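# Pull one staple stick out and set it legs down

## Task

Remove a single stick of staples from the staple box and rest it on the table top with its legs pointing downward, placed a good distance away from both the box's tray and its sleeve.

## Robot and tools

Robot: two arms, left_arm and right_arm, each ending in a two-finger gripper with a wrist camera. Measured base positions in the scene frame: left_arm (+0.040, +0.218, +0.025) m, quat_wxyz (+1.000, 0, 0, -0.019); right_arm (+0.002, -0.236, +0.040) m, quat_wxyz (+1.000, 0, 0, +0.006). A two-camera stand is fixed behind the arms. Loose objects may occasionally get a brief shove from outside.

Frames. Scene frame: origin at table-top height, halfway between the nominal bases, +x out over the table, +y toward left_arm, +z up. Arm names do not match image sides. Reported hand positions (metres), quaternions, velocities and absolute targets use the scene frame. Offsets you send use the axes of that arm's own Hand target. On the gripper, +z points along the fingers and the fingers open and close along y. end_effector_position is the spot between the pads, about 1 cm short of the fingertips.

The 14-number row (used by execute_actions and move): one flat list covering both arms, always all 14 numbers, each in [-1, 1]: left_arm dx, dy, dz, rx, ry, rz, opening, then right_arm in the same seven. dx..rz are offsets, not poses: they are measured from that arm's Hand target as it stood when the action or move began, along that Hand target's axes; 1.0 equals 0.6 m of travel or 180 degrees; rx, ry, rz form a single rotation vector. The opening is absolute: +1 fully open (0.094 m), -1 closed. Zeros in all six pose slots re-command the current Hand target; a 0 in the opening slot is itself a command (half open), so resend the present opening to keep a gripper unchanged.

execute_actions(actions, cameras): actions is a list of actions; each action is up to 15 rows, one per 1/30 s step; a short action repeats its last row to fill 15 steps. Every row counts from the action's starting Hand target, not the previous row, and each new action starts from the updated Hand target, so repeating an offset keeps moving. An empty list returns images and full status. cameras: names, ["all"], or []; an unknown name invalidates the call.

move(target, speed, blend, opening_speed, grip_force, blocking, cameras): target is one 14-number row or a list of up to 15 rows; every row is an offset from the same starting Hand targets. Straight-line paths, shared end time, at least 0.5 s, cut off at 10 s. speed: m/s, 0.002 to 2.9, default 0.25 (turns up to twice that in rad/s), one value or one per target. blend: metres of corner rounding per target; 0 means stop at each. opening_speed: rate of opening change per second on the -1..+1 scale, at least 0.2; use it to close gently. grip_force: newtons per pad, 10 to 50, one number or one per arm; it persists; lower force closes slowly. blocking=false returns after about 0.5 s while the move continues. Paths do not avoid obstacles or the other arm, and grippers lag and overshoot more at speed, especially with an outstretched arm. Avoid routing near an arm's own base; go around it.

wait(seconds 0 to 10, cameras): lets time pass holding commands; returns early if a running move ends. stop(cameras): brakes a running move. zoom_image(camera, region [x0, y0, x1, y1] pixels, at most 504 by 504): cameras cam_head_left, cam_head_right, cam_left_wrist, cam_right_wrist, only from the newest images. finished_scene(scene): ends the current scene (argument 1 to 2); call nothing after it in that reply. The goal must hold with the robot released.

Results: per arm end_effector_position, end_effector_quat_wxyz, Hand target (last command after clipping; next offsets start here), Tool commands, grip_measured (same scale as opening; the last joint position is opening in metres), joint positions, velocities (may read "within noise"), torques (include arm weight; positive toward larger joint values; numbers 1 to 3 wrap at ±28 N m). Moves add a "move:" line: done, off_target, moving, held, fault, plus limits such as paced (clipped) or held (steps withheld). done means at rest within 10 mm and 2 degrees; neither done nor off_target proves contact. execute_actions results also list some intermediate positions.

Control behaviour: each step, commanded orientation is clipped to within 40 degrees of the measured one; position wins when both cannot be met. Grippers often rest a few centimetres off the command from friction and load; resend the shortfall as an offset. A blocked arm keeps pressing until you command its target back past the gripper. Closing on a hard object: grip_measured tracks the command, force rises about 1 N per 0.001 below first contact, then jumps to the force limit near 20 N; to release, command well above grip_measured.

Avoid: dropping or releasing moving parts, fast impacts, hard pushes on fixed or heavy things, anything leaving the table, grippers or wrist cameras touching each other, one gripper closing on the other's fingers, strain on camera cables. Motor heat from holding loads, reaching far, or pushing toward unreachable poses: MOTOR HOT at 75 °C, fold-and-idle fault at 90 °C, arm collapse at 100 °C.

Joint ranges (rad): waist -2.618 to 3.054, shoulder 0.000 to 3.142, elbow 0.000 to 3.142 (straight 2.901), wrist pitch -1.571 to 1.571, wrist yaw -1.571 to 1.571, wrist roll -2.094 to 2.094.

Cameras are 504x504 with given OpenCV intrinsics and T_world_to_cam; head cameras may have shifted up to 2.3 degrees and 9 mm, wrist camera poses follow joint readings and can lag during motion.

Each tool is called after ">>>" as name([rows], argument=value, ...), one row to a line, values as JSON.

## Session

>>> execute_actions(actions=[])

>>> zoom_image(camera="cam_head_right", region=[180, 150, 330, 260])

Scene clock: 0.00 s.
left_arm: end_effector_position=(+0.4490, +0.2275, +0.1603) grip_measured=+1.000 end_effector_quat_wxyz=(+0.650, -0.022, +0.760, +0.014) | right_arm: end_effector_position=(+0.4005, -0.2580, +0.1661) grip_measured=+1.000 end_effector_quat_wxyz=(+0.626, +0.056, +0.777, -0.039)
Joint positions: left_arm=[0.034 1.566 0.356 1.054 -0.053 -0.015 0.094] | right_arm=[-0.009 1.513 0.34 0.955 0.134 0.039 0.094]
Joint velocities: within noise
Joint torques (N m): no reading
Heat: left arm: 28 °C; right arm: 28 °C.
Hand target: left_arm +0.4497, +0.2275, +0.1624; +0.651, -0.022, +0.758, +0.014 | right_arm +0.4006, -0.2581, +0.1657; +0.624, +0.056, +0.779, -0.039
Tool commands: left_gripper/opening=+1.0 right_gripper/opening=+1.0
camera_calibration:
cam_left_wrist: T_world_to_cam=[[0.10295, -0.993633, 0.045776, 0.172065], [-0.514544, -0.0925835, -0.852451, 0.430893], [0.851261, 0.0642057, -0.520799, -0.221411], [0, 0, 0, 1]] pos_world=[0.392479, 0.225079, 0.244128]
cam_right_wrist: T_world_to_cam=[[-0.12956, -0.991522, 0.00995793, -0.207879], [-0.603147, 0.0708329, -0.794479, 0.430107], [0.787037, -0.108939, -0.607211, -0.157465], [0, 0, 0, 1]] pos_world=[0.356416, -0.253737, 0.248166]

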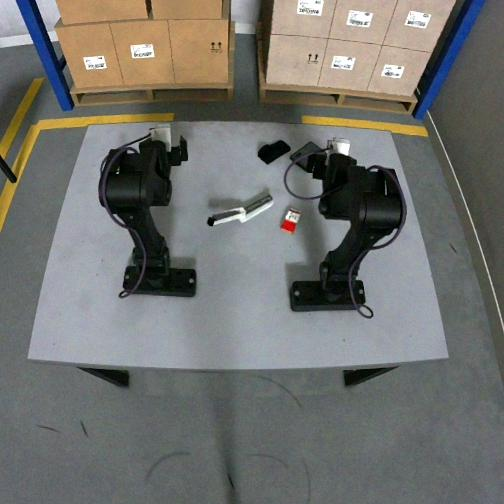

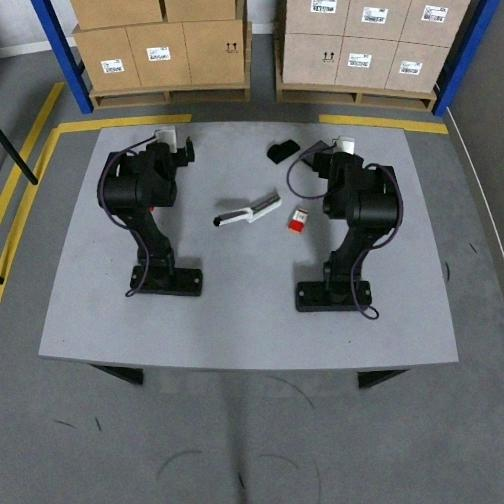

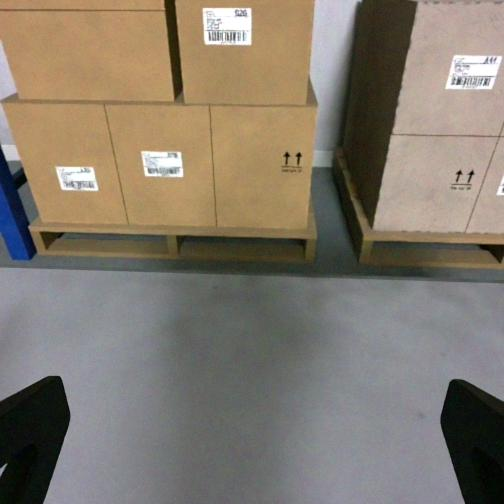

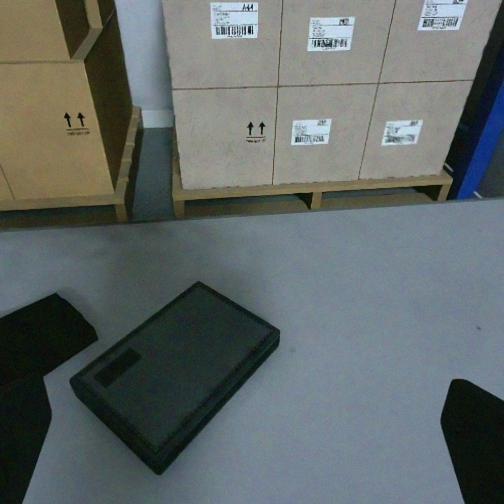

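Scaled by 3.360 from the camera's 504x504 image, which has a finer 720x720 frame.

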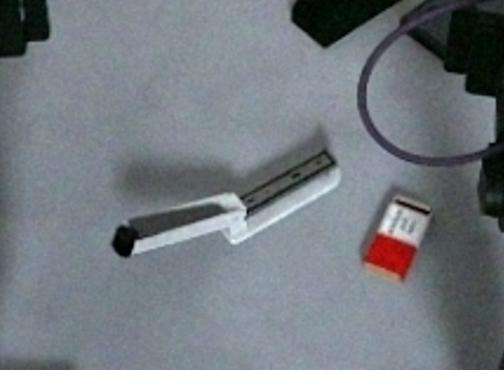

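>>> move(target=[0.1442,-0.442,-0.4458,0.316,0.182,0.1624,0.2,0.1185,0.1207,-0.2505,0.0593,0.4269,0.0690,0.3], cameras=["all"], speed=0.3)

>>> zoom_image(camera="cam_right_wrist", region=[120, 120, 380, 380])

Scene clock: 11.07 s.
left_arm: end_effector_position=(+0.1865, -0.0467, +0.1132) grip_measured=+0.203 end_effector_quat_wxyz=(+0.331, +0.462, +0.802, -0.186) | right_arm: end_effector_position=(+0.2450, -0.1671, +0.1255) grip_measured=+0.302 end_effector_quat_wxyz=(-0.001, +0.199, +0.980, -0.001)
Joint positions: left_arm=[-1.056 1.046 0.483 -0.231 -0.04 -0.031 0.057] | right_arm=[0.262 1.516 1.091 -1.149 0.001 0.676 0.061]
Joint torques (N m): left_arm=[-0.49 -1.77 7.76 1.27 0 -0.09] | right_arm=[0.59 -5.42 8.95 -0.08 -0.01 0.06]
Heat: left arm: 31 °C; right arm: 29 °C.
Hand target: left_arm +0.1863, -0.0519, +0.1193; +0.331, +0.462, +0.800, -0.191 | right_arm +0.2498, -0.1639, +0.1298; +0.000, +0.199, +0.980, -0.001
Off the commanded pose: left_arm 0.008 m, 1 deg | right_arm 0.007 m, 0 deg.
move: done
camera_calibration:
cam_left_wrist: T_world_to_cam=[[-0.829465, -0.558523, -0.00632975, 0.12892], [-0.515263, 0.769495, -0.377335, 0.216823], [0.215621, -0.309725, -0.926055, 0.142017], [0, 0, 0, 1]] pos_world=[0.188034, -0.0508533, 0.214147]
cam_right_wrist: T_world_to_cam=[[-0.372182, -0.928159, 0.00120758, -0.066435], [-0.839854, 0.337326, 0.425272, 0.247152], [-0.395127, 0.157265, -0.905065, 0.321582], [0, 0, 0, 1]] pos_world=[0.309912, -0.195607, 0.186026]

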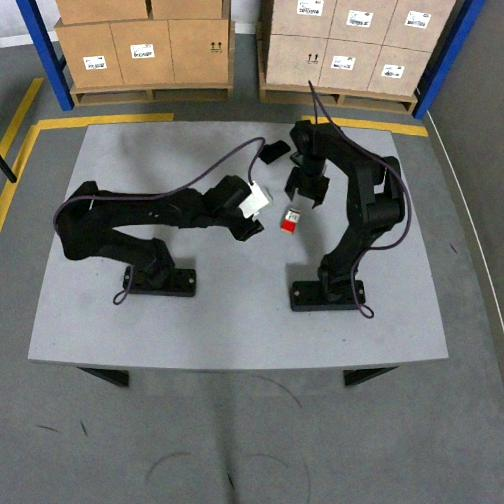

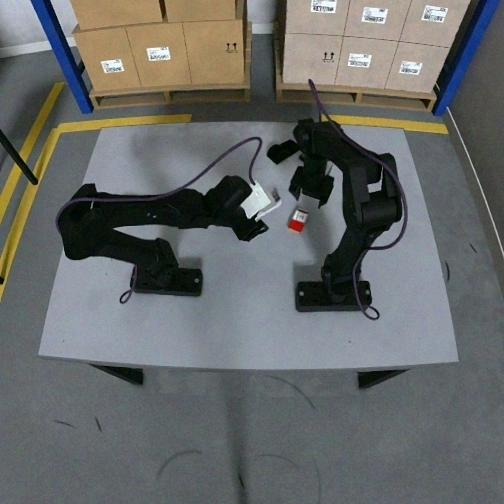

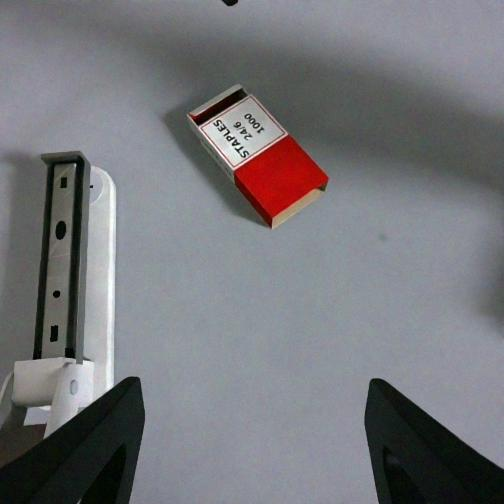

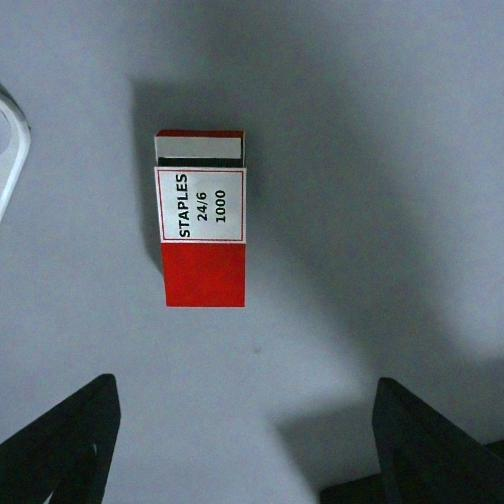

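Scaled by 1.938 from the camera's 504x504 image, which has a finer 720x720 frame.

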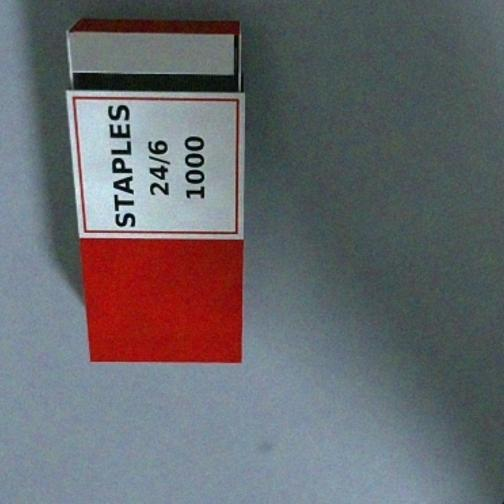

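>>> move([
  [0,0,0,0,0,0,0.2,0.0155,0.0158,0.1988,0,0,0,0.3],
  [0,0,0,0,0,0,0.2,0.0155,0.0158,0.1988,0,0,0,-0.27],
  [0,0,0,0,0,0,0.2,0.0155,0.0158,0.190,0,0,0.2056,-0.27],
], cameras=["all"], speed=0.2, opening_speed=1.0)

Scene clock: 18.10 s.
left_arm: end_effector_position=(+0.1865, -0.0467, +0.1131) grip_measured=+0.203 end_effector_quat_wxyz=(+0.330, +0.462, +0.802, -0.186) | right_arm: end_effector_position=(+0.2349, -0.1418, +0.0282) grip_measured=-0.268 end_effector_quat_wxyz=(-0.032, +0.493, +0.869, +0.014)
Joint positions: left_arm=[-1.056 1.046 0.483 -0.231 -0.04 -0.031 0.057] | right_arm=[0.322 1.679 0.837 -0.749 -0.066 1.366 0.034]
Joint torques (N m): left_arm=[-0.5 -1.78 7.76 1.28 0.01 -0.07] | right_arm=[-0.25 -5.11 3.78 0.74 0.62 0.15]
Heat: left arm: 31 °C; right arm: 29 °C.
Hand target: left_arm +0.1863, -0.0519, +0.1192; +0.331, +0.462, +0.800, -0.191 | right_arm +0.2450, -0.1517, +0.0159; +0.000, +0.500, +0.866, +0.000
Off the commanded pose: left_arm 0.008 m, 1 deg | right_arm 0.019 m, 4 deg.
move: off_target (right_arm); target 2's new opening was sent with right_arm's hand 0.023 m and 3 deg from that target
camera_calibration:
cam_left_wrist: T_world_to_cam=[[-0.829434, -0.558568, -0.00639936, 0.128926], [-0.515352, 0.769581, -0.377038, 0.216744], [0.215526, -0.30943, -0.926176, 0.141984], [0, 0, 0, 1]] pos_world=[0.188034, -0.0508542, 0.214047]
cam_right_wrist: T_world_to_cam=[[-0.847772, -0.530343, 0.0043891, 0.121537], [-0.462004, 0.742544, 0.484955, 0.238501], [-0.260451, 0.409103, -0.874528, 0.228824], [0, 0, 0, 1]] pos_world=[0.272822, -0.206253, 0.0839178]

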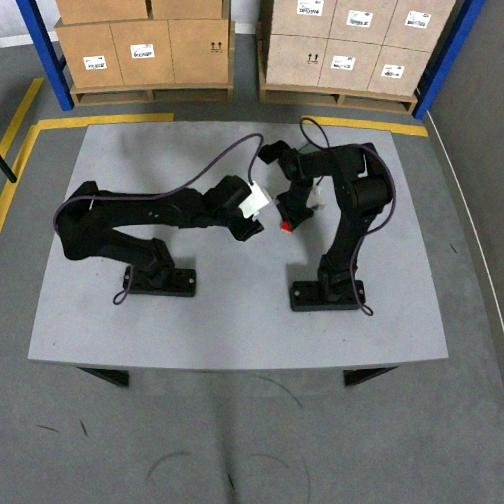

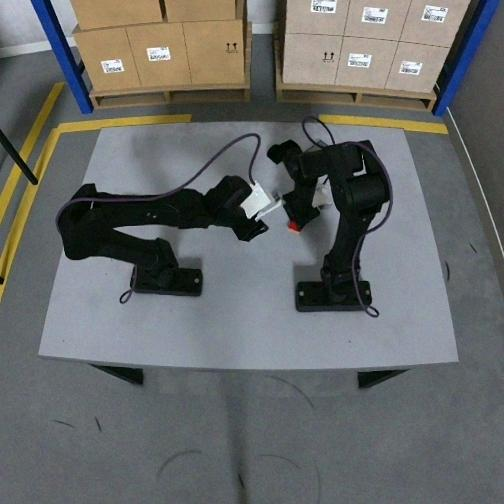

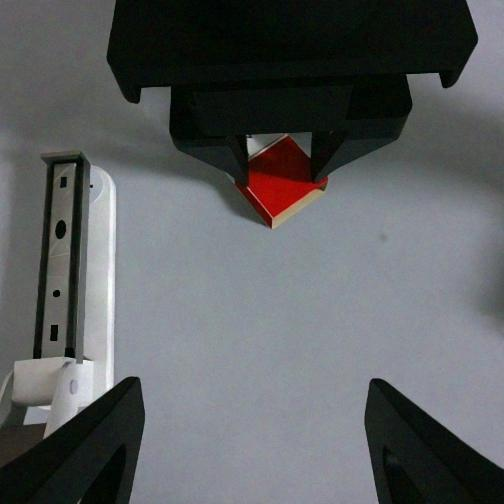

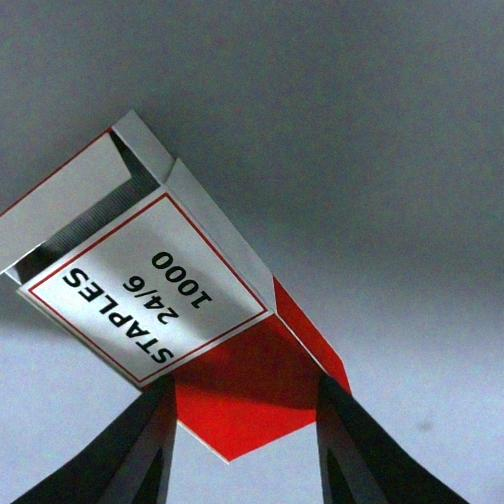

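>>> move(target=[0,0,0,0,0,0,0.2,0,0,-0.12,0,0,0,-0.27], cameras=["all"], speed=0.15)

Scene clock: 20.27 s.
left_arm: end_effector_position=(+0.1865, -0.0467, +0.1131) grip_measured=+0.203 end_effector_quat_wxyz=(+0.330, +0.462, +0.802, -0.186) | right_arm: end_effector_position=(+0.2414, -0.1495, +0.0804) grip_measured=-0.268 end_effector_quat_wxyz=(-0.010, +0.497, +0.868, +0.000)
Joint positions: left_arm=[-1.056 1.046 0.483 -0.231 -0.04 -0.031 0.057] | right_arm=[0.322 1.582 0.969 -0.971 -0.014 1.374 0.034]
Joint torques (N m): left_arm=[-0.5 -1.78 7.76 1.28 0.01 -0.07] | right_arm=[-0.21 -8.02 7.56 -0.21 0.15 0.08]
Heat: left arm: 31 °C; right arm: 29 °C.
Hand target: left_arm +0.1863, -0.0519, +0.1192; +0.331, +0.462, +0.800, -0.191 | right_arm +0.2450, -0.1516, +0.0879; +0.000, +0.500, +0.866, +0.000
Off the commanded pose: left_arm 0.008 m, 1 deg | right_arm 0.009 m, 1 deg.
move: done
camera_calibration:
cam_left_wrist: T_world_to_cam=[[-0.829434, -0.558568, -0.00639936, 0.128926], [-0.515352, 0.769581, -0.377038, 0.216744], [0.215526, -0.30943, -0.926176, 0.141984], [0, 0, 0, 1]] pos_world=[0.188034, -0.0508542, 0.214047]
cam_right_wrist: T_world_to_cam=[[-0.851655, -0.52404, 0.00805624, 0.12421], [-0.4681, 0.767476, 0.438023, 0.230838], [-0.235724, 0.369273, -0.898928, 0.269278], [0, 0, 0, 1]] pos_world=[0.277314, -0.211509, 0.139949]

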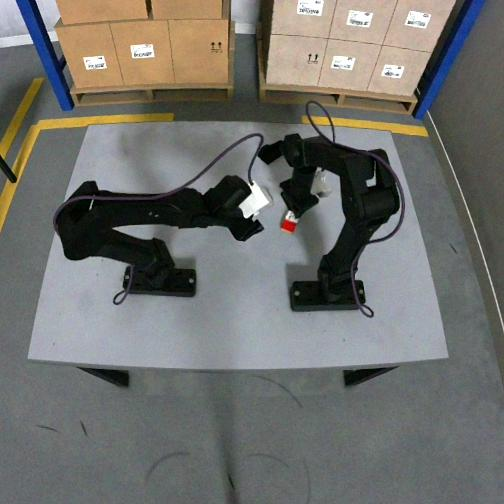

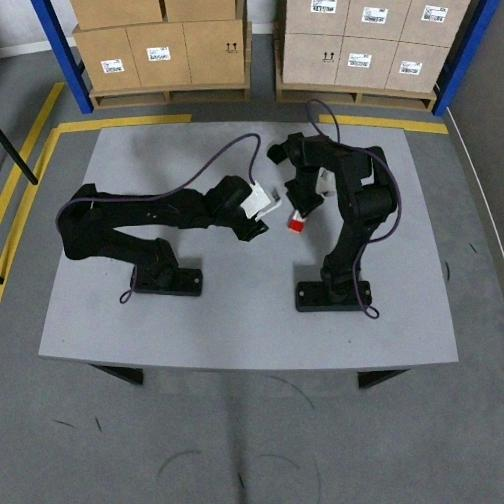

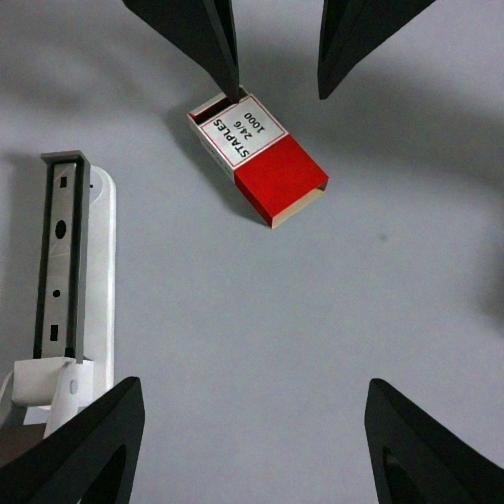

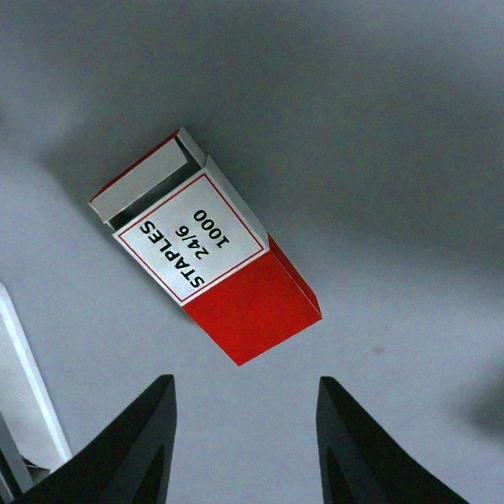

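>>> move([
  [0,0,0,0,0,0,0.2,0,0,0.05,0,0,-0.2056,0.6],
  [0,0,0,0,0,0,0.2,0,0,0.129,0,0,-0.2056,0.6],
], cameras=["cam_right_wrist","cam_left_wrist"], speed=0.15)

Scene clock: 25.07 s.
left_arm: end_effector_position=(+0.1865, -0.0467, +0.1131) grip_measured=+0.203 end_effector_quat_wxyz=(+0.330, +0.462, +0.802, -0.186) | right_arm: end_effector_position=(+0.2473, -0.1481, +0.0168) grip_measured=+0.598 end_effector_quat_wxyz=(+0.002, +0.200, +0.980, +0.007)
Joint positions: left_arm=[-1.056 1.046 0.483 -0.231 -0.04 -0.031 0.057] | right_arm=[0.322 1.712 0.821 -0.669 -0.01 0.738 0.075]
Joint torques (N m): left_arm=[-0.49 -1.78 7.76 1.28 0.01 -0.07] | right_arm=[-0.21 -6.35 4.03 0.26 0.12 -0.03]
Heat: left arm: 32 °C; right arm: 29 °C.
Hand target: left_arm +0.1863, -0.0519, +0.1192; +0.331, +0.462, +0.800, -0.191 | right_arm +0.2450, -0.1517, +0.0104; +0.000, +0.199, +0.980, +0.000
Off the commanded pose: left_arm 0.008 m, 1 deg | right_arm 0.008 m, 1 deg.
move: done
camera_calibration:
cam_left_wrist: T_world_to_cam=[[-0.829434, -0.558568, -0.00639936, 0.128926], [-0.515352, 0.769581, -0.377038, 0.216744], [0.215526, -0.30943, -0.926176, 0.141984], [0, 0, 0, 1]] pos_world=[0.188034, -0.0508542, 0.214047]
cam_right_wrist: T_world_to_cam=[[-0.373846, -0.927339, -0.0167794, -0.0469678], [-0.843475, 0.332402, 0.421969, 0.289084], [-0.385731, 0.171905, -0.906455, 0.221062], [0, 0, 0, 1]] pos_world=[0.311547, -0.177649, 0.0776099]
Images, in order (width x height): cam_left_wrist 504x504, cam_right_wrist 504x504.

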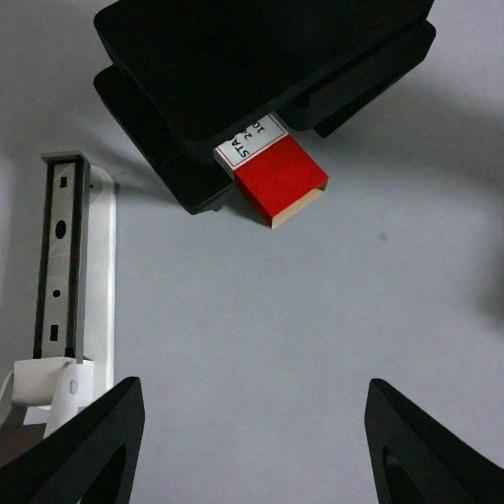

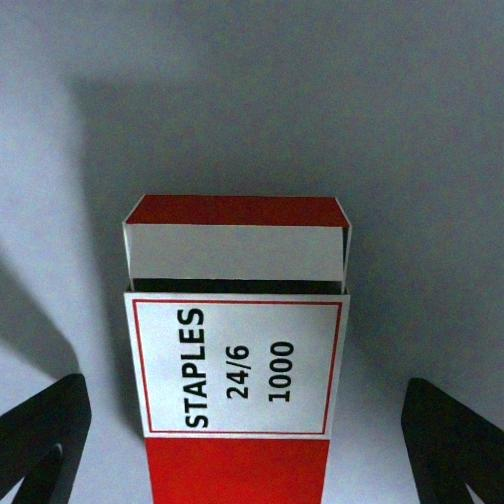

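>>> move([
  [0,0,0,0,0,0,0.2,0,0,0,0,0,0,-0.26],
  [0,0,0,0,0,0,0.2,0,0,-0.008,0,0,0.21,-0.26],
  [0,0,0,0,0,0,0.2,0,0,0,0,0,0.21,-0.26],
], cameras=["cam_right_wrist","cam_left_wrist"], speed=0.25, blend=[0,0.02,0], opening_speed=1.2)

Scene clock: 28.60 s.
left_arm: end_effector_position=(+0.1865, -0.0467, +0.1131) grip_measured=+0.203 end_effector_quat_wxyz=(+0.330, +0.462, +0.802, -0.186) | right_arm: end_effector_position=(+0.2475, -0.1473, +0.0169) grip_measured=-0.228 end_effector_quat_wxyz=(-0.001, +0.501, +0.865, +0.009)
Joint positions: left_arm=[-1.056 1.046 0.483 -0.231 -0.04 -0.031 0.057] | right_arm=[0.322 1.712 0.821 -0.667 -0.014 1.384 0.036]
Joint torques (N m): left_arm=[-0.49 -1.77 7.76 1.27 0 -0.07] | right_arm=[-0.23 -6.38 4 0.25 0.15 0.12]
Heat: left arm: 32 °C; right arm: 29 °C.
Hand target: left_arm +0.1863, -0.0519, +0.1192; +0.331, +0.462, +0.800, -0.191 | right_arm +0.2449, -0.1517, +0.0104; +0.000, +0.506, +0.863, +0.000
Off the commanded pose: left_arm 0.008 m, 1 deg | right_arm 0.008 m, 1 deg.
move: done; blend cut to 0.0024 m at target 2
camera_calibration:
cam_left_wrist: T_world_to_cam=[[-0.829434, -0.558568, -0.00639936, 0.128926], [-0.515352, 0.769581, -0.377038, 0.216744], [0.215526, -0.30943, -0.926176, 0.141984], [0, 0, 0, 1]] pos_world=[0.188034, -0.0508542, 0.214047]
cam_right_wrist: T_world_to_cam=[[-0.856893, -0.515206, -0.0172585, 0.134131], [-0.470765, 0.76846, 0.433415, 0.260803], [-0.210036, 0.379515, -0.901029, 0.208036], [0, 0, 0, 1]] pos_world=[0.281408, -0.210265, 0.076725]
Images, in order (width x height): cam_left_wrist 504x504, cam_right_wrist 504x504.

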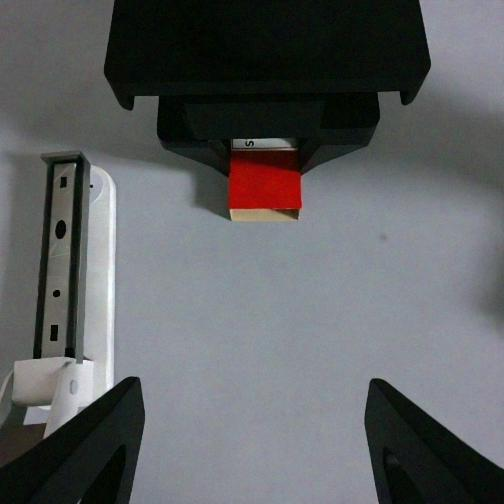

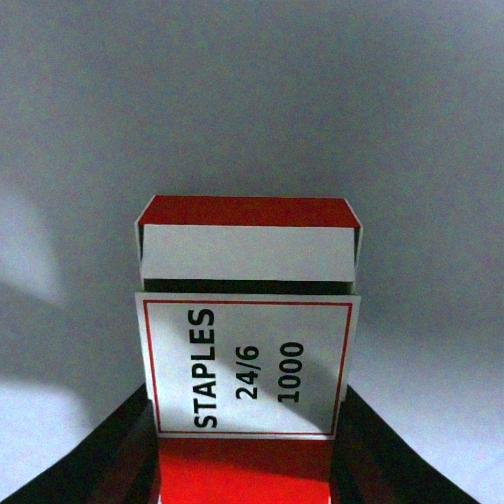

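>>> move([
  [0,0,0,0,0,0,0.2,0,0,0,0,0,0,0.05],
  [0.0063,0.0073,0.244,0,0,0,0.2,-0.083,0,0,0,0,0,0.05],
], cameras=["cam_right_wrist","cam_left_wrist"], speed=0.15)

Scene clock: 33.27 s.
left_arm: end_effector_position=(+0.2371, -0.1336, +0.0161) grip_measured=+0.203 end_effector_quat_wxyz=(+0.332, +0.461, +0.801, -0.189) | right_arm: end_effector_position=(+0.2659, -0.1911, +0.0143) grip_measured=+0.048 end_effector_quat_wxyz=(+0.000, +0.505, +0.863, +0.009)
Joint positions: left_arm=[-1.036 1.805 0.607 0.411 -0.023 -0.02 0.057] | right_arm=[0.144 1.743 0.845 -0.662 -0.015 1.215 0.049]
Joint torques (N m): left_arm=[0.62 -5.44 5.22 1.48 0.09 0.07] | right_arm=[-0.61 -5.59 6.5 0.08 0.17 -0.03]
Heat: left arm: 32 °C; right arm: 29 °C.
Hand target: left_arm +0.2406, -0.1370, +0.0131; +0.331, +0.462, +0.800, -0.191 | right_arm +0.2691, -0.1951, +0.0104; +0.000, +0.506, +0.863, -0.001
Off the commanded pose: left_arm 0.006 m, 0 deg | right_arm 0.007 m, 1 deg.
move: done
camera_calibration:
cam_left_wrist: T_world_to_cam=[[-0.829596, -0.558362, -0.00136522, 0.121702], [-0.51555, 0.766922, -0.38215, 0.27294], [0.214425, -0.316327, -0.924099, 0.0137099], [0, 0, 0, 1]] pos_world=[0.238738, -0.137033, 0.11714]
cam_right_wrist: T_world_to_cam=[[-0.861574, -0.507325, -0.0176693, 0.130035], [-0.464228, 0.773344, 0.431777, 0.303398], [-0.205387, 0.38021, -0.901807, 0.225131], [0, 0, 0, 1]] pos_world=[0.29912, -0.254259, 0.0743225]
Images, in order (width x height): cam_left_wrist 504x504, cam_right_wrist 504x504.

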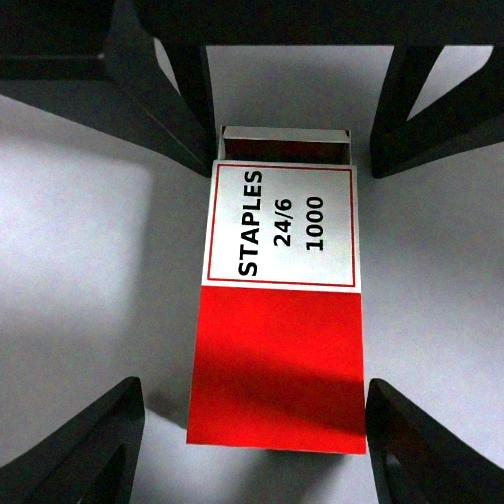

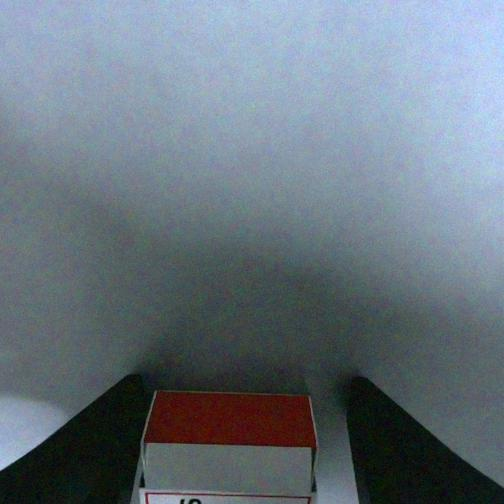

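>>> move([
  [0,-0.01,-0.0047,0,0,0,0.2,-0.0033,0.0067,0,0,0,0,0.05],
  [0,-0.01,-0.0047,0,0,0,-0.13,-0.0033,0.0067,0,0,0,0,-0.17],
], cameras=["cam_right_wrist","cam_left_wrist"], speed=0.15)

Scene clock: 36.60 s.
left_arm: end_effector_position=(+0.2348, -0.1349, +0.0161) grip_measured=-0.127 end_effector_quat_wxyz=(+0.331, +0.462, +0.800, -0.191) | right_arm: end_effector_position=(+0.2709, -0.1903, +0.0144) grip_measured=-0.168 end_effector_quat_wxyz=(+0.001, +0.504, +0.864, +0.010)
Joint positions: left_arm=[-1.042 1.805 0.607 0.411 -0.023 -0.023 0.041] | right_arm=[0.144 1.756 0.863 -0.662 -0.015 1.213 0.039]
Joint torques (N m): left_arm=[-0.57 -6.39 4.78 1.4 -0.09 -0.06] | right_arm=[-0.75 -5.71 6.65 0.05 0.16 -0.02]
Heat: left arm: 32 °C; right arm: 30 °C.
Hand target: left_arm +0.2343, -0.1383, +0.0151; +0.331, +0.462, +0.800, -0.191 | right_arm +0.2737, -0.1949, +0.0104; +0.000, +0.506, +0.863, -0.001
Off the commanded pose: left_arm 0.004 m, 0 deg | right_arm 0.007 m, 1 deg.
move: done
camera_calibration:
cam_left_wrist: T_world_to_cam=[[-0.832025, -0.554737, 0.000889919, 0.120113], [-0.512859, 0.7686, -0.382401, 0.272402], [0.211448, -0.318624, -0.923996, 0.0141548], [0, 0, 0, 1]] pos_world=[0.236648, -0.138226, 0.117139]
cam_right_wrist: T_world_to_cam=[[-0.860337, -0.509286, -0.0211713, 0.134064], [-0.467621, 0.77206, 0.430411, 0.305784], [-0.202856, 0.380198, -0.902385, 0.225284], [0, 0, 0, 1]] pos_world=[0.304031, -0.25346, 0.0745185]
Images, in order (width x height): cam_left_wrist 504x504, cam_right_wrist 504x504.

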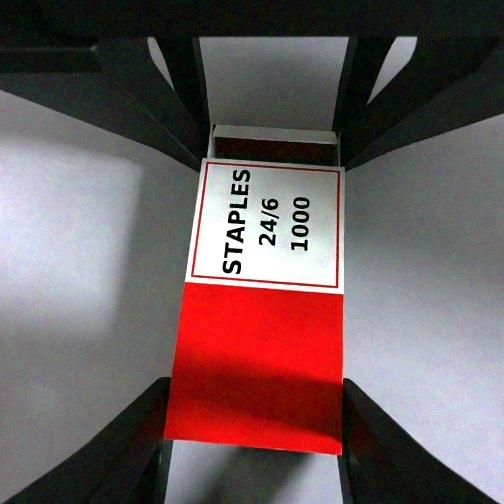

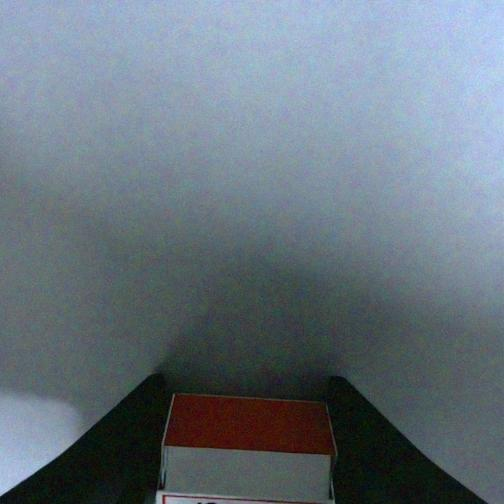

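>>> move([
  [0,0,0,0,0,0,-0.3,0,0,0,0,0,0,-0.34],
  [0,0,0,0,0,0,-0.3,-0.05,0,0,0,0,0,-0.34],
], cameras=["cam_right_wrist","cam_left_wrist"], speed=0.08, grip_force=[10,40])

Scene clock: 38.60 s.
left_arm: end_effector_position=(+0.2356, -0.1349, +0.0165) grip_measured=-0.162 end_effector_quat_wxyz=(+0.333, +0.461, +0.801, -0.190) | right_arm: end_effector_position=(+0.2855, -0.2152, +0.0148) grip_measured=-0.232 end_effector_quat_wxyz=(+0.000, +0.506, +0.862, +0.013)
Joint positions: left_arm=[-1.042 1.805 0.607 0.413 -0.027 -0.024 0.039] | right_arm=[0.045 1.795 0.913 -0.675 -0.021 1.119 0.036]
Joint torques (N m): left_arm=[-0.55 -6.39 4.79 1.38 -0.04 -0.06] | right_arm=[-0.66 -6.09 6.76 0.04 0.22 -0.09]
Heat: left arm: 32 °C; right arm: 30 °C.
Hand target: left_arm +0.2342, -0.1383, +0.0151; +0.331, +0.462, +0.800, -0.191 | right_arm +0.2883, -0.2212, +0.0104; +0.000, +0.506, +0.863, -0.001
Off the commanded pose: left_arm 0.004 m, 0 deg | right_arm 0.008 m, 2 deg.
grip_force (N): 10, 40
move: done
camera_calibration:
cam_left_wrist: T_world_to_cam=[[-0.829906, -0.557902, -0.00111844, 0.11987], [-0.514683, 0.766386, -0.384388, 0.273087], [0.215308, -0.31843, -0.923171, 0.0134654], [0, 0, 0, 1]] pos_world=[0.237135, -0.138127, 0.117536]
cam_right_wrist: T_world_to_cam=[[-0.863006, -0.504607, -0.0243411, 0.135839], [-0.463709, 0.772097, 0.434558, 0.330518], [-0.200487, 0.386313, -0.900315, 0.238633], [0, 0, 0, 1]] pos_world=[0.318337, -0.278833, 0.0745222]
Images, in order (width x height): cam_left_wrist 504x504, cam_right_wrist 504x504.

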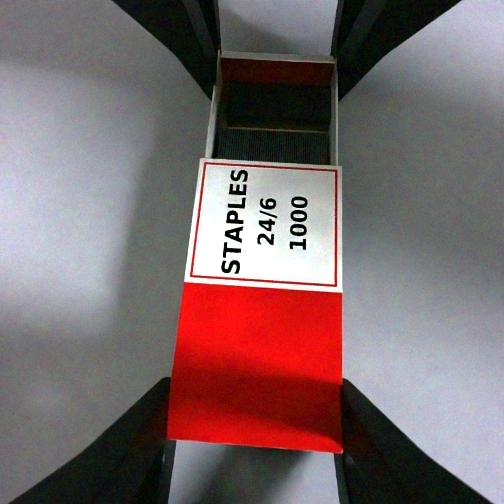

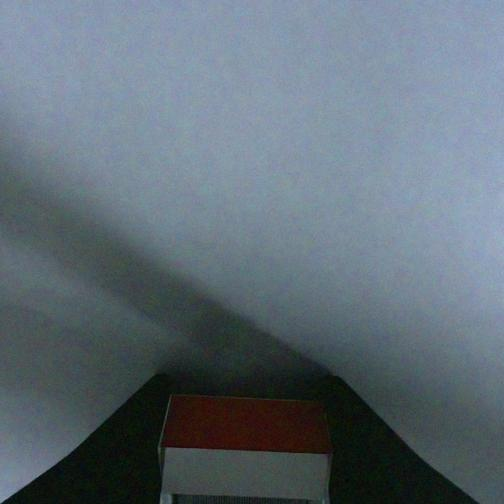

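>>> move([
  [0,0,0,0,0,0,-0.3,-0.065,0,0,0,0,0,-0.34],
  [0,0,0,0,0,0,0.1,-0.065,0,0,0,0,0,0.1],
  [0,0,-0.08,0,0,0,0.1,-0.065,0,-0.1,0,0,0,0.1],
  [0,0,-0.25,0,0,0,0.1,-0.0077,0.0115,-0.2077,0,0,-0.5,0.1],
], cameras=["cam_right_wrist","cam_left_wrist"], speed=[0.1,0.1,0.15,0.3], blend=[0,0,0.02,0])

>>> zoom_image(camera="cam_right_wrist", region=[130, 130, 370, 370])

Scene clock: 45.20 s.
left_arm: end_effector_position=(+0.1819, -0.0462, +0.1149) grip_measured=+0.097 end_effector_quat_wxyz=(+0.324, +0.465, +0.802, -0.188) | right_arm: end_effector_position=(+0.2900, -0.2236, +0.1209) grip_measured=+0.098 end_effector_quat_wxyz=(-0.022, -0.247, +0.969, +0.003)
Joint positions: left_arm=[-1.066 1.035 0.493 -0.261 -0.036 -0.039 0.052] | right_arm=[0.029 1.692 1.253 -1.176 0.002 -0.458 0.052]
Joint torques (N m): left_arm=[-0.58 -4 6.19 1.28 -0.13 -0.07] | right_arm=[0.49 -10.55 8.65 -0.16 0.01 -0.04]
Heat: left arm: 32 °C; right arm: 30 °C.
Hand target: left_arm +0.1812, -0.0465, +0.1212; +0.331, +0.462, +0.800, -0.191 | right_arm +0.2966, -0.2217, +0.1350; +0.000, -0.252, +0.968, +0.000
Off the commanded pose: left_arm 0.006 m, 1 deg | right_arm 0.016 m, 3 deg.
grip_force (N): 10, 40
move: off_target (right_arm)
camera_calibration:
cam_left_wrist: T_world_to_cam=[[-0.833504, -0.552512, 0.00132333, 0.125513], [-0.514255, 0.77491, -0.3675, 0.213584], [0.202023, -0.306993, -0.930023, 0.147881], [0, 0, 0, 1]] pos_world=[0.184577, -0.0507624, 0.215859]
cam_right_wrist: T_world_to_cam=[[0.495893, -0.868156, -0.0198835, -0.337924], [-0.766943, -0.44859, 0.458874, 0.105052], [-0.407294, -0.212303, -0.888279, 0.262963], [0, 0, 0, 1]] pos_world=[0.355246, -0.190418, 0.17866]
Images, in order (width x height): cam_left_wrist 504x504, cam_right_wrist 504x504.

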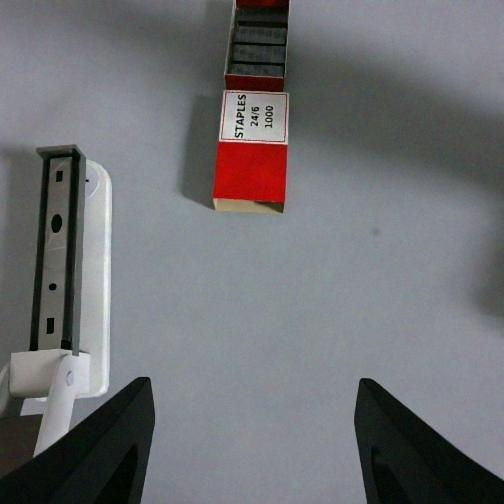

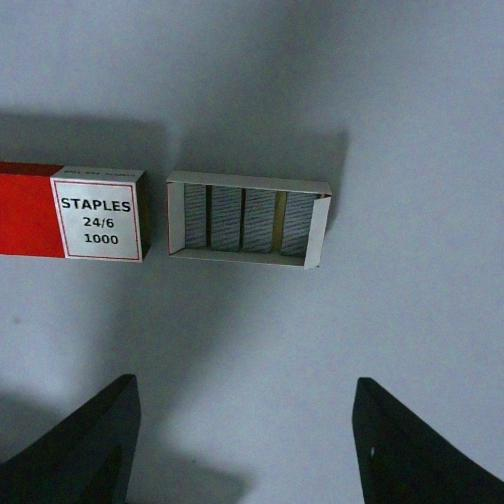

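Scaled by 2.100 from the camera's 504x504 image, which has a finer 720x720 frame.

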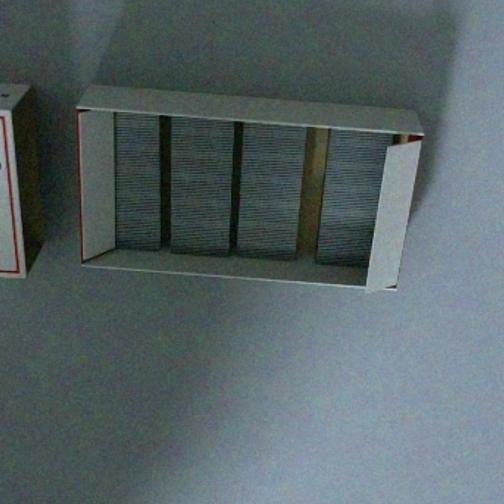

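>>> move(target=[0,0,0,0,0,0,0.1,0.0095,0.021,0.158,0,0,0.022,-0.9], cameras=["cam_right_wrist"], speed=0.2, grip_force=50)

>>> zoom_image(camera="cam_right_wrist", region=[110, 260, 380, 460])

Scene clock: 55.00 s.
left_arm: end_effector_position=(+0.1819, -0.0462, +0.1149) grip_measured=+0.097 end_effector_quat_wxyz=(+0.324, +0.465, +0.802, -0.188) | right_arm: end_effector_position=(+0.2884, -0.2153, +0.0478) grip_measured=-0.898 end_effector_quat_wxyz=(+0.006, -0.218, +0.976, -0.002)
Joint positions: left_arm=[-1.066 1.035 0.493 -0.261 -0.036 -0.039 0.052] | right_arm=[0.059 1.734 0.994 -0.819 0.002 -0.369 0.005]
Joint torques (N m): left_arm=[-0.58 -4 6.19 1.27 -0.14 -0.07] | right_arm=[0.58 -7.09 4.4 0.27 0.01 0.05]
Heat: left arm: 32 °C; right arm: 30 °C.
Hand target: left_arm +0.1813, -0.0465, +0.1212; +0.331, +0.462, +0.800, -0.191 | right_arm +0.2855, -0.2135, +0.0403; +0.000, -0.219, +0.976, +0.000
Off the commanded pose: left_arm 0.006 m, 1 deg | right_arm 0.008 m, 1 deg.
move: done
camera_calibration:
cam_right_wrist: T_world_to_cam=[[0.444081, -0.895974, 0.00475622, -0.323533], [-0.816358, -0.402421, 0.414267, 0.167378], [-0.369259, -0.187851, -0.910143, 0.194601], [0, 0, 0, 1]] pos_world=[0.352173, -0.185965, 0.109314]
Images, in order (width x height): cam_right_wrist 504x504.

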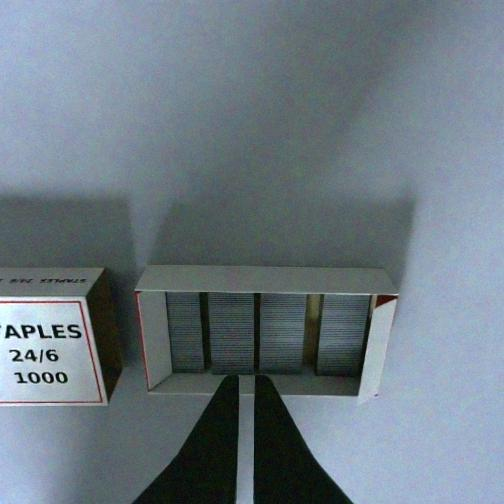

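Scaled by 1.867 from the camera's 504x504 image, which has a finer 720x720 frame.

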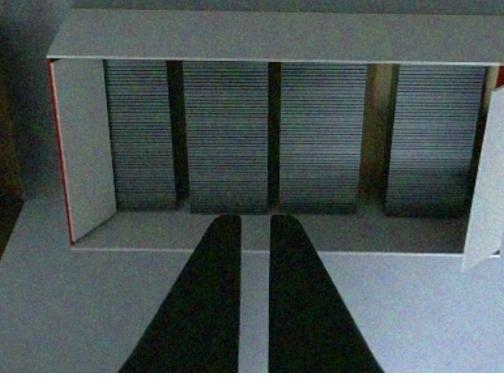

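>>> move([
  [0,0,0,0,0,0,0.1,0,0.008,0.015,0,0,0,-0.9],
  [0,0,0,0,0,0,0.1,0,0.008,0.032,0,0,0,-0.9],
], cameras=["cam_right_wrist"], speed=0.1, blend=[0.005,0])

>>> zoom_image(camera="cam_right_wrist", region=[110, 280, 380, 480])

Scene clock: 57.87 s.
left_arm: end_effector_position=(+0.1819, -0.0462, +0.1149) grip_measured=+0.097 end_effector_quat_wxyz=(+0.324, +0.465, +0.802, -0.188) | right_arm: end_effector_position=(+0.2878, -0.2107, +0.0298) grip_measured=-0.898 end_effector_quat_wxyz=(+0.008, -0.218, +0.976, -0.002)
Joint positions: left_arm=[-1.066 1.035 0.493 -0.261 -0.036 -0.039 0.052] | right_arm=[0.075 1.767 0.95 -0.738 0.002 -0.353 0.005]
Joint torques (N m): left_arm=[-0.58 -4 6.19 1.26 -0.14 -0.06] | right_arm=[0.54 -6.93 4.03 0.3 0.01 0.07]
Heat: left arm: 32 °C; right arm: 30 °C.
Hand target: left_arm +0.1813, -0.0465, +0.1212; +0.331, +0.462, +0.800, -0.191 | right_arm +0.2834, -0.2092, +0.0211; +0.000, -0.219, +0.976, +0.000
Off the commanded pose: left_arm 0.006 m, 1 deg | right_arm 0.010 m, 1 deg.
move: done
camera_calibration:
cam_right_wrist: T_world_to_cam=[[0.444406, -0.895804, 0.00623537, -0.319242], [-0.818071, -0.402988, 0.410317, 0.176705], [-0.365051, -0.187448, -0.911922, 0.177674], [0, 0, 0, 1]] pos_world=[0.35129, -0.181463, 0.0915105]
Images, in order (width x height): cam_right_wrist 504x504.

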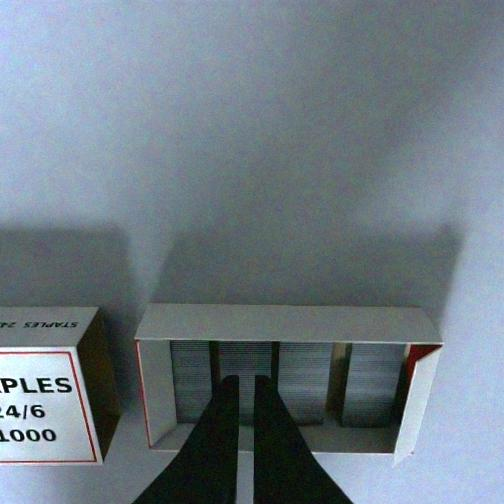

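Scaled by 1.867 from the camera's 504x504 image, which has a finer 720x720 frame.

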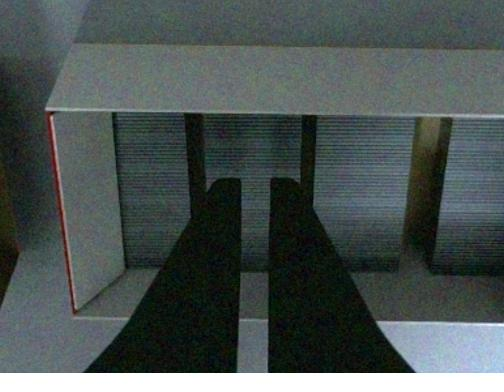

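>>> move(target=[0,0,0,0,0,0,0.1,0,0,0.0197,0,0,0,-0.9], cameras=["cam_right_wrist"], speed=0.04)

>>> zoom_image(camera="cam_right_wrist", region=[110, 300, 380, 500])

Scene clock: 60.47 s.
left_arm: end_effector_position=(+0.1819, -0.0462, +0.1149) grip_measured=+0.097 end_effector_quat_wxyz=(+0.324, +0.465, +0.802, -0.188) | right_arm: end_effector_position=(+0.2871, -0.2108, +0.0211) grip_measured=-0.898 end_effector_quat_wxyz=(+0.006, -0.218, +0.976, -0.002)
Joint positions: left_arm=[-1.066 1.035 0.493 -0.261 -0.036 -0.039 0.052] | right_arm=[0.075 1.787 0.934 -0.705 0.002 -0.353 0.005]
Joint torques (N m): left_arm=[-0.57 -4 6.19 1.27 -0.14 -0.07] | right_arm=[0.53 -6.39 3.51 0.46 0 0.07]
Heat: left arm: 32 °C; right arm: 30 °C.
Hand target: left_arm +0.1813, -0.0465, +0.1212; +0.331, +0.462, +0.800, -0.191 | right_arm +0.2834, -0.2092, +0.0092; +0.000, -0.219, +0.976, +0.000
Off the commanded pose: left_arm 0.006 m, 1 deg | right_arm 0.013 m, 1 deg.
move: off_target (right_arm)
camera_calibration:
cam_right_wrist: T_world_to_cam=[[0.444123, -0.895952, 0.00497372, -0.318782], [-0.816815, -0.402601, 0.413189, 0.179328], [-0.368195, -0.187569, -0.910632, 0.170348], [0, 0, 0, 1]] pos_world=[0.350778, -0.181464, 0.0826132]
Images, in order (width x height): cam_right_wrist 504x504.

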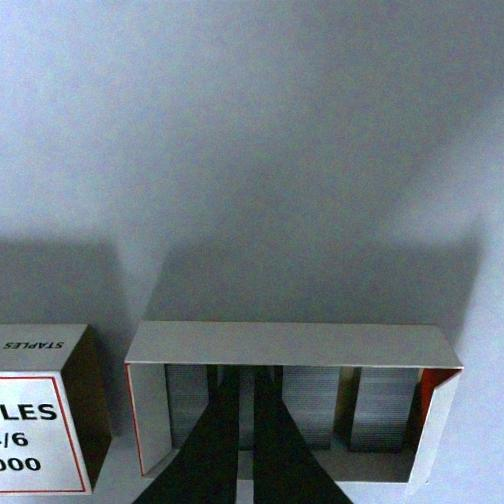

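Scaled by 1.867 from the camera's 504x504 image, which has a finer 720x720 frame.

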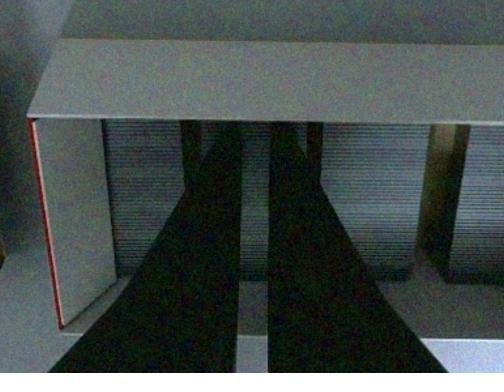

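>>> move(target=[0,0,0,0,0,0,0.1,0,0.015,0.004,0,0,0,-0.9], cameras=["cam_right_wrist"], speed=0.03)

>>> zoom_image(camera="cam_right_wrist", region=[110, 300, 380, 500])

Scene clock: 62.07 s.
left_arm: end_effector_position=(+0.1819, -0.0462, +0.1149) grip_measured=+0.097 end_effector_quat_wxyz=(+0.324, +0.465, +0.802, -0.188) | right_arm: end_effector_position=(+0.2869, -0.2083, +0.0208) grip_measured=-0.898 end_effector_quat_wxyz=(+0.006, -0.215, +0.976, -0.013)
Joint positions: left_arm=[-1.066 1.035 0.493 -0.261 -0.036 -0.039 0.052] | right_arm=[0.097 1.787 0.933 -0.702 0.024 -0.325 0.005]
Joint torques (N m): left_arm=[-0.58 -4 6.19 1.26 -0.14 -0.07] | right_arm=[1.2 -6.71 2.39 0.55 -0.2 0.11]
Heat: left arm: 32 °C; right arm: 30 °C.
Hand target: left_arm +0.1813, -0.0465, +0.1212; +0.331, +0.462, +0.800, -0.191 | right_arm +0.2796, -0.2010, +0.0068; +0.000, -0.219, +0.976, +0.000
Off the commanded pose: left_arm 0.006 m, 1 deg | right_arm 0.017 m, 2 deg.
move: off_target (right_arm)
camera_calibration:
cam_right_wrist: T_world_to_cam=[[0.438628, -0.898298, 0.0258281, -0.315911], [-0.820726, -0.388712, 0.418703, 0.184182], [-0.36608, -0.204852, -0.907756, 0.166228], [0, 0, 0, 1]] pos_world=[0.350583, -0.178136, 0.0819364]
Images, in order (width x height): cam_right_wrist 504x504.

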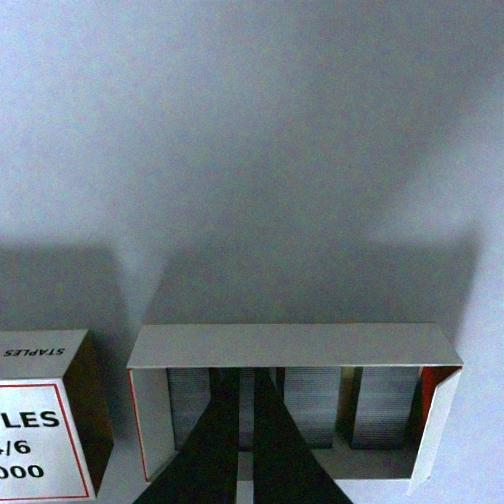

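Scaled by 1.867 from the camera's 504x504 image, which has a finer 720x720 frame.

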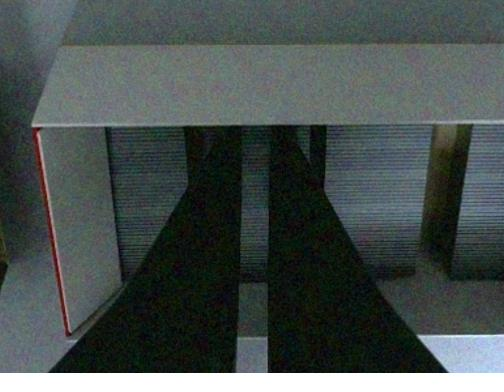

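>>> move(target=[0,0,0,0,0,0,0.1,0,0.02,0.002,0,0,0,-0.9], cameras=["cam_right_wrist"], speed=0.03)

>>> zoom_image(camera="cam_right_wrist", region=[110, 300, 380, 500])

Scene clock: 63.53 s.
left_arm: end_effector_position=(+0.1819, -0.0462, +0.1149) grip_measured=+0.097 end_effector_quat_wxyz=(+0.324, +0.465, +0.802, -0.188) | right_arm: end_effector_position=(+0.2864, -0.2027, +0.0202) grip_measured=-0.899 end_effector_quat_wxyz=(+0.010, -0.213, +0.977, -0.026)
Joint positions: left_arm=[-1.066 1.035 0.493 -0.261 -0.036 -0.039 0.052] | right_arm=[0.134 1.781 0.92 -0.686 0.051 -0.284 0.005]
Joint torques (N m): left_arm=[-0.58 -4 6.19 1.26 -0.13 -0.07] | right_arm=[1.54 -6.84 2.09 0.48 -0.45 0.05]
Heat: left arm: 32 °C; right arm: 30 °C.
Hand target: left_arm +0.1813, -0.0465, +0.1212; +0.331, +0.462, +0.800, -0.191 | right_arm +0.2744, -0.1902, +0.0056; +0.000, -0.219, +0.976, +0.000
Off the commanded pose: left_arm 0.006 m, 1 deg | right_arm 0.023 m, 3 deg.
move: off_target (right_arm)
camera_calibration:
cam_right_wrist: T_world_to_cam=[[0.434248, -0.899148, 0.0544188, -0.310172], [-0.828469, -0.374935, 0.416008, 0.191288], [-0.353649, -0.225735, -0.907731, 0.158809], [0, 0, 0, 1]] pos_world=[0.34933, -0.171321, 0.0814577]
Images, in order (width x height): cam_right_wrist 504x504.

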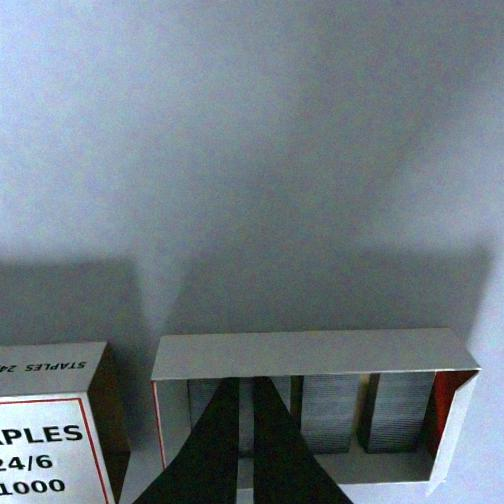

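Scaled by 1.867 from the camera's 504x504 image, which has a finer 720x720 frame.

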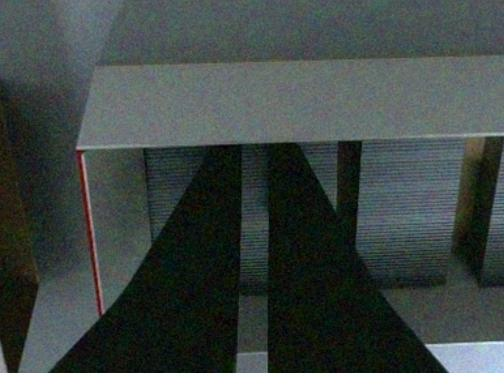

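>>> move(target=[0,0,0,0,0,0,0.1,0,0,-0.06,0,0,0,-0.9], cameras=["cam_right_wrist"], speed=0.1)

>>> zoom_image(camera="cam_right_wrist", region=[110, 280, 380, 480])

Scene clock: 65.73 s.
left_arm: end_effector_position=(+0.1819, -0.0462, +0.1149) grip_measured=+0.097 end_effector_quat_wxyz=(+0.324, +0.465, +0.802, -0.188) | right_arm: end_effector_position=(+0.2646, -0.1950, +0.0303) grip_measured=-0.899 end_effector_quat_wxyz=(-0.020, -0.218, +0.976, -0.003)
Joint positions: left_arm=[-1.066 1.035 0.493 -0.261 -0.036 -0.039 0.052] | right_arm=[0.146 1.741 0.92 -0.789 0.009 -0.282 0.005]
Joint torques (N m): left_arm=[-0.58 -4 6.19 1.26 -0.13 -0.07] | right_arm=[0.55 -9.98 7.58 -0.13 -0.06 0.07]
Heat: left arm: 32 °C; right arm: 30 °C.
Hand target: left_arm +0.1813, -0.0465, +0.1212; +0.331, +0.462, +0.800, -0.191 | right_arm +0.2744, -0.1902, +0.0416; +0.000, -0.219, +0.976, +0.000
Off the commanded pose: left_arm 0.006 m, 1 deg | right_arm 0.016 m, 2 deg.
move: off_target (right_arm)
camera_calibration:
cam_right_wrist: T_world_to_cam=[[0.444504, -0.895764, -0.00484058, -0.294472], [-0.794628, -0.396801, 0.459473, 0.157395], [-0.4135, -0.200391, -0.888179, 0.182187], [0, 0, 0, 1]] pos_world=[0.331299, -0.164814, 0.0880709]
Images, in order (width x height): cam_right_wrist 504x504.

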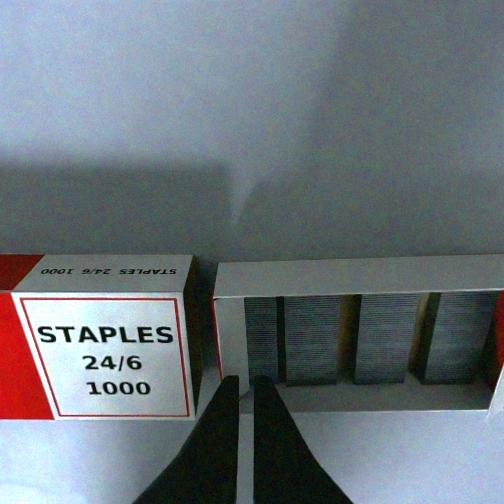

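Scaled by 1.867 from the camera's 504x504 image, which has a finer 720x720 frame.

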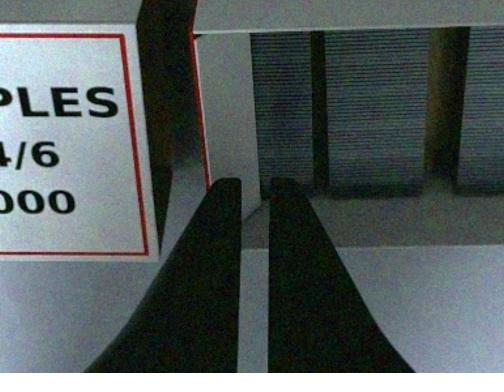

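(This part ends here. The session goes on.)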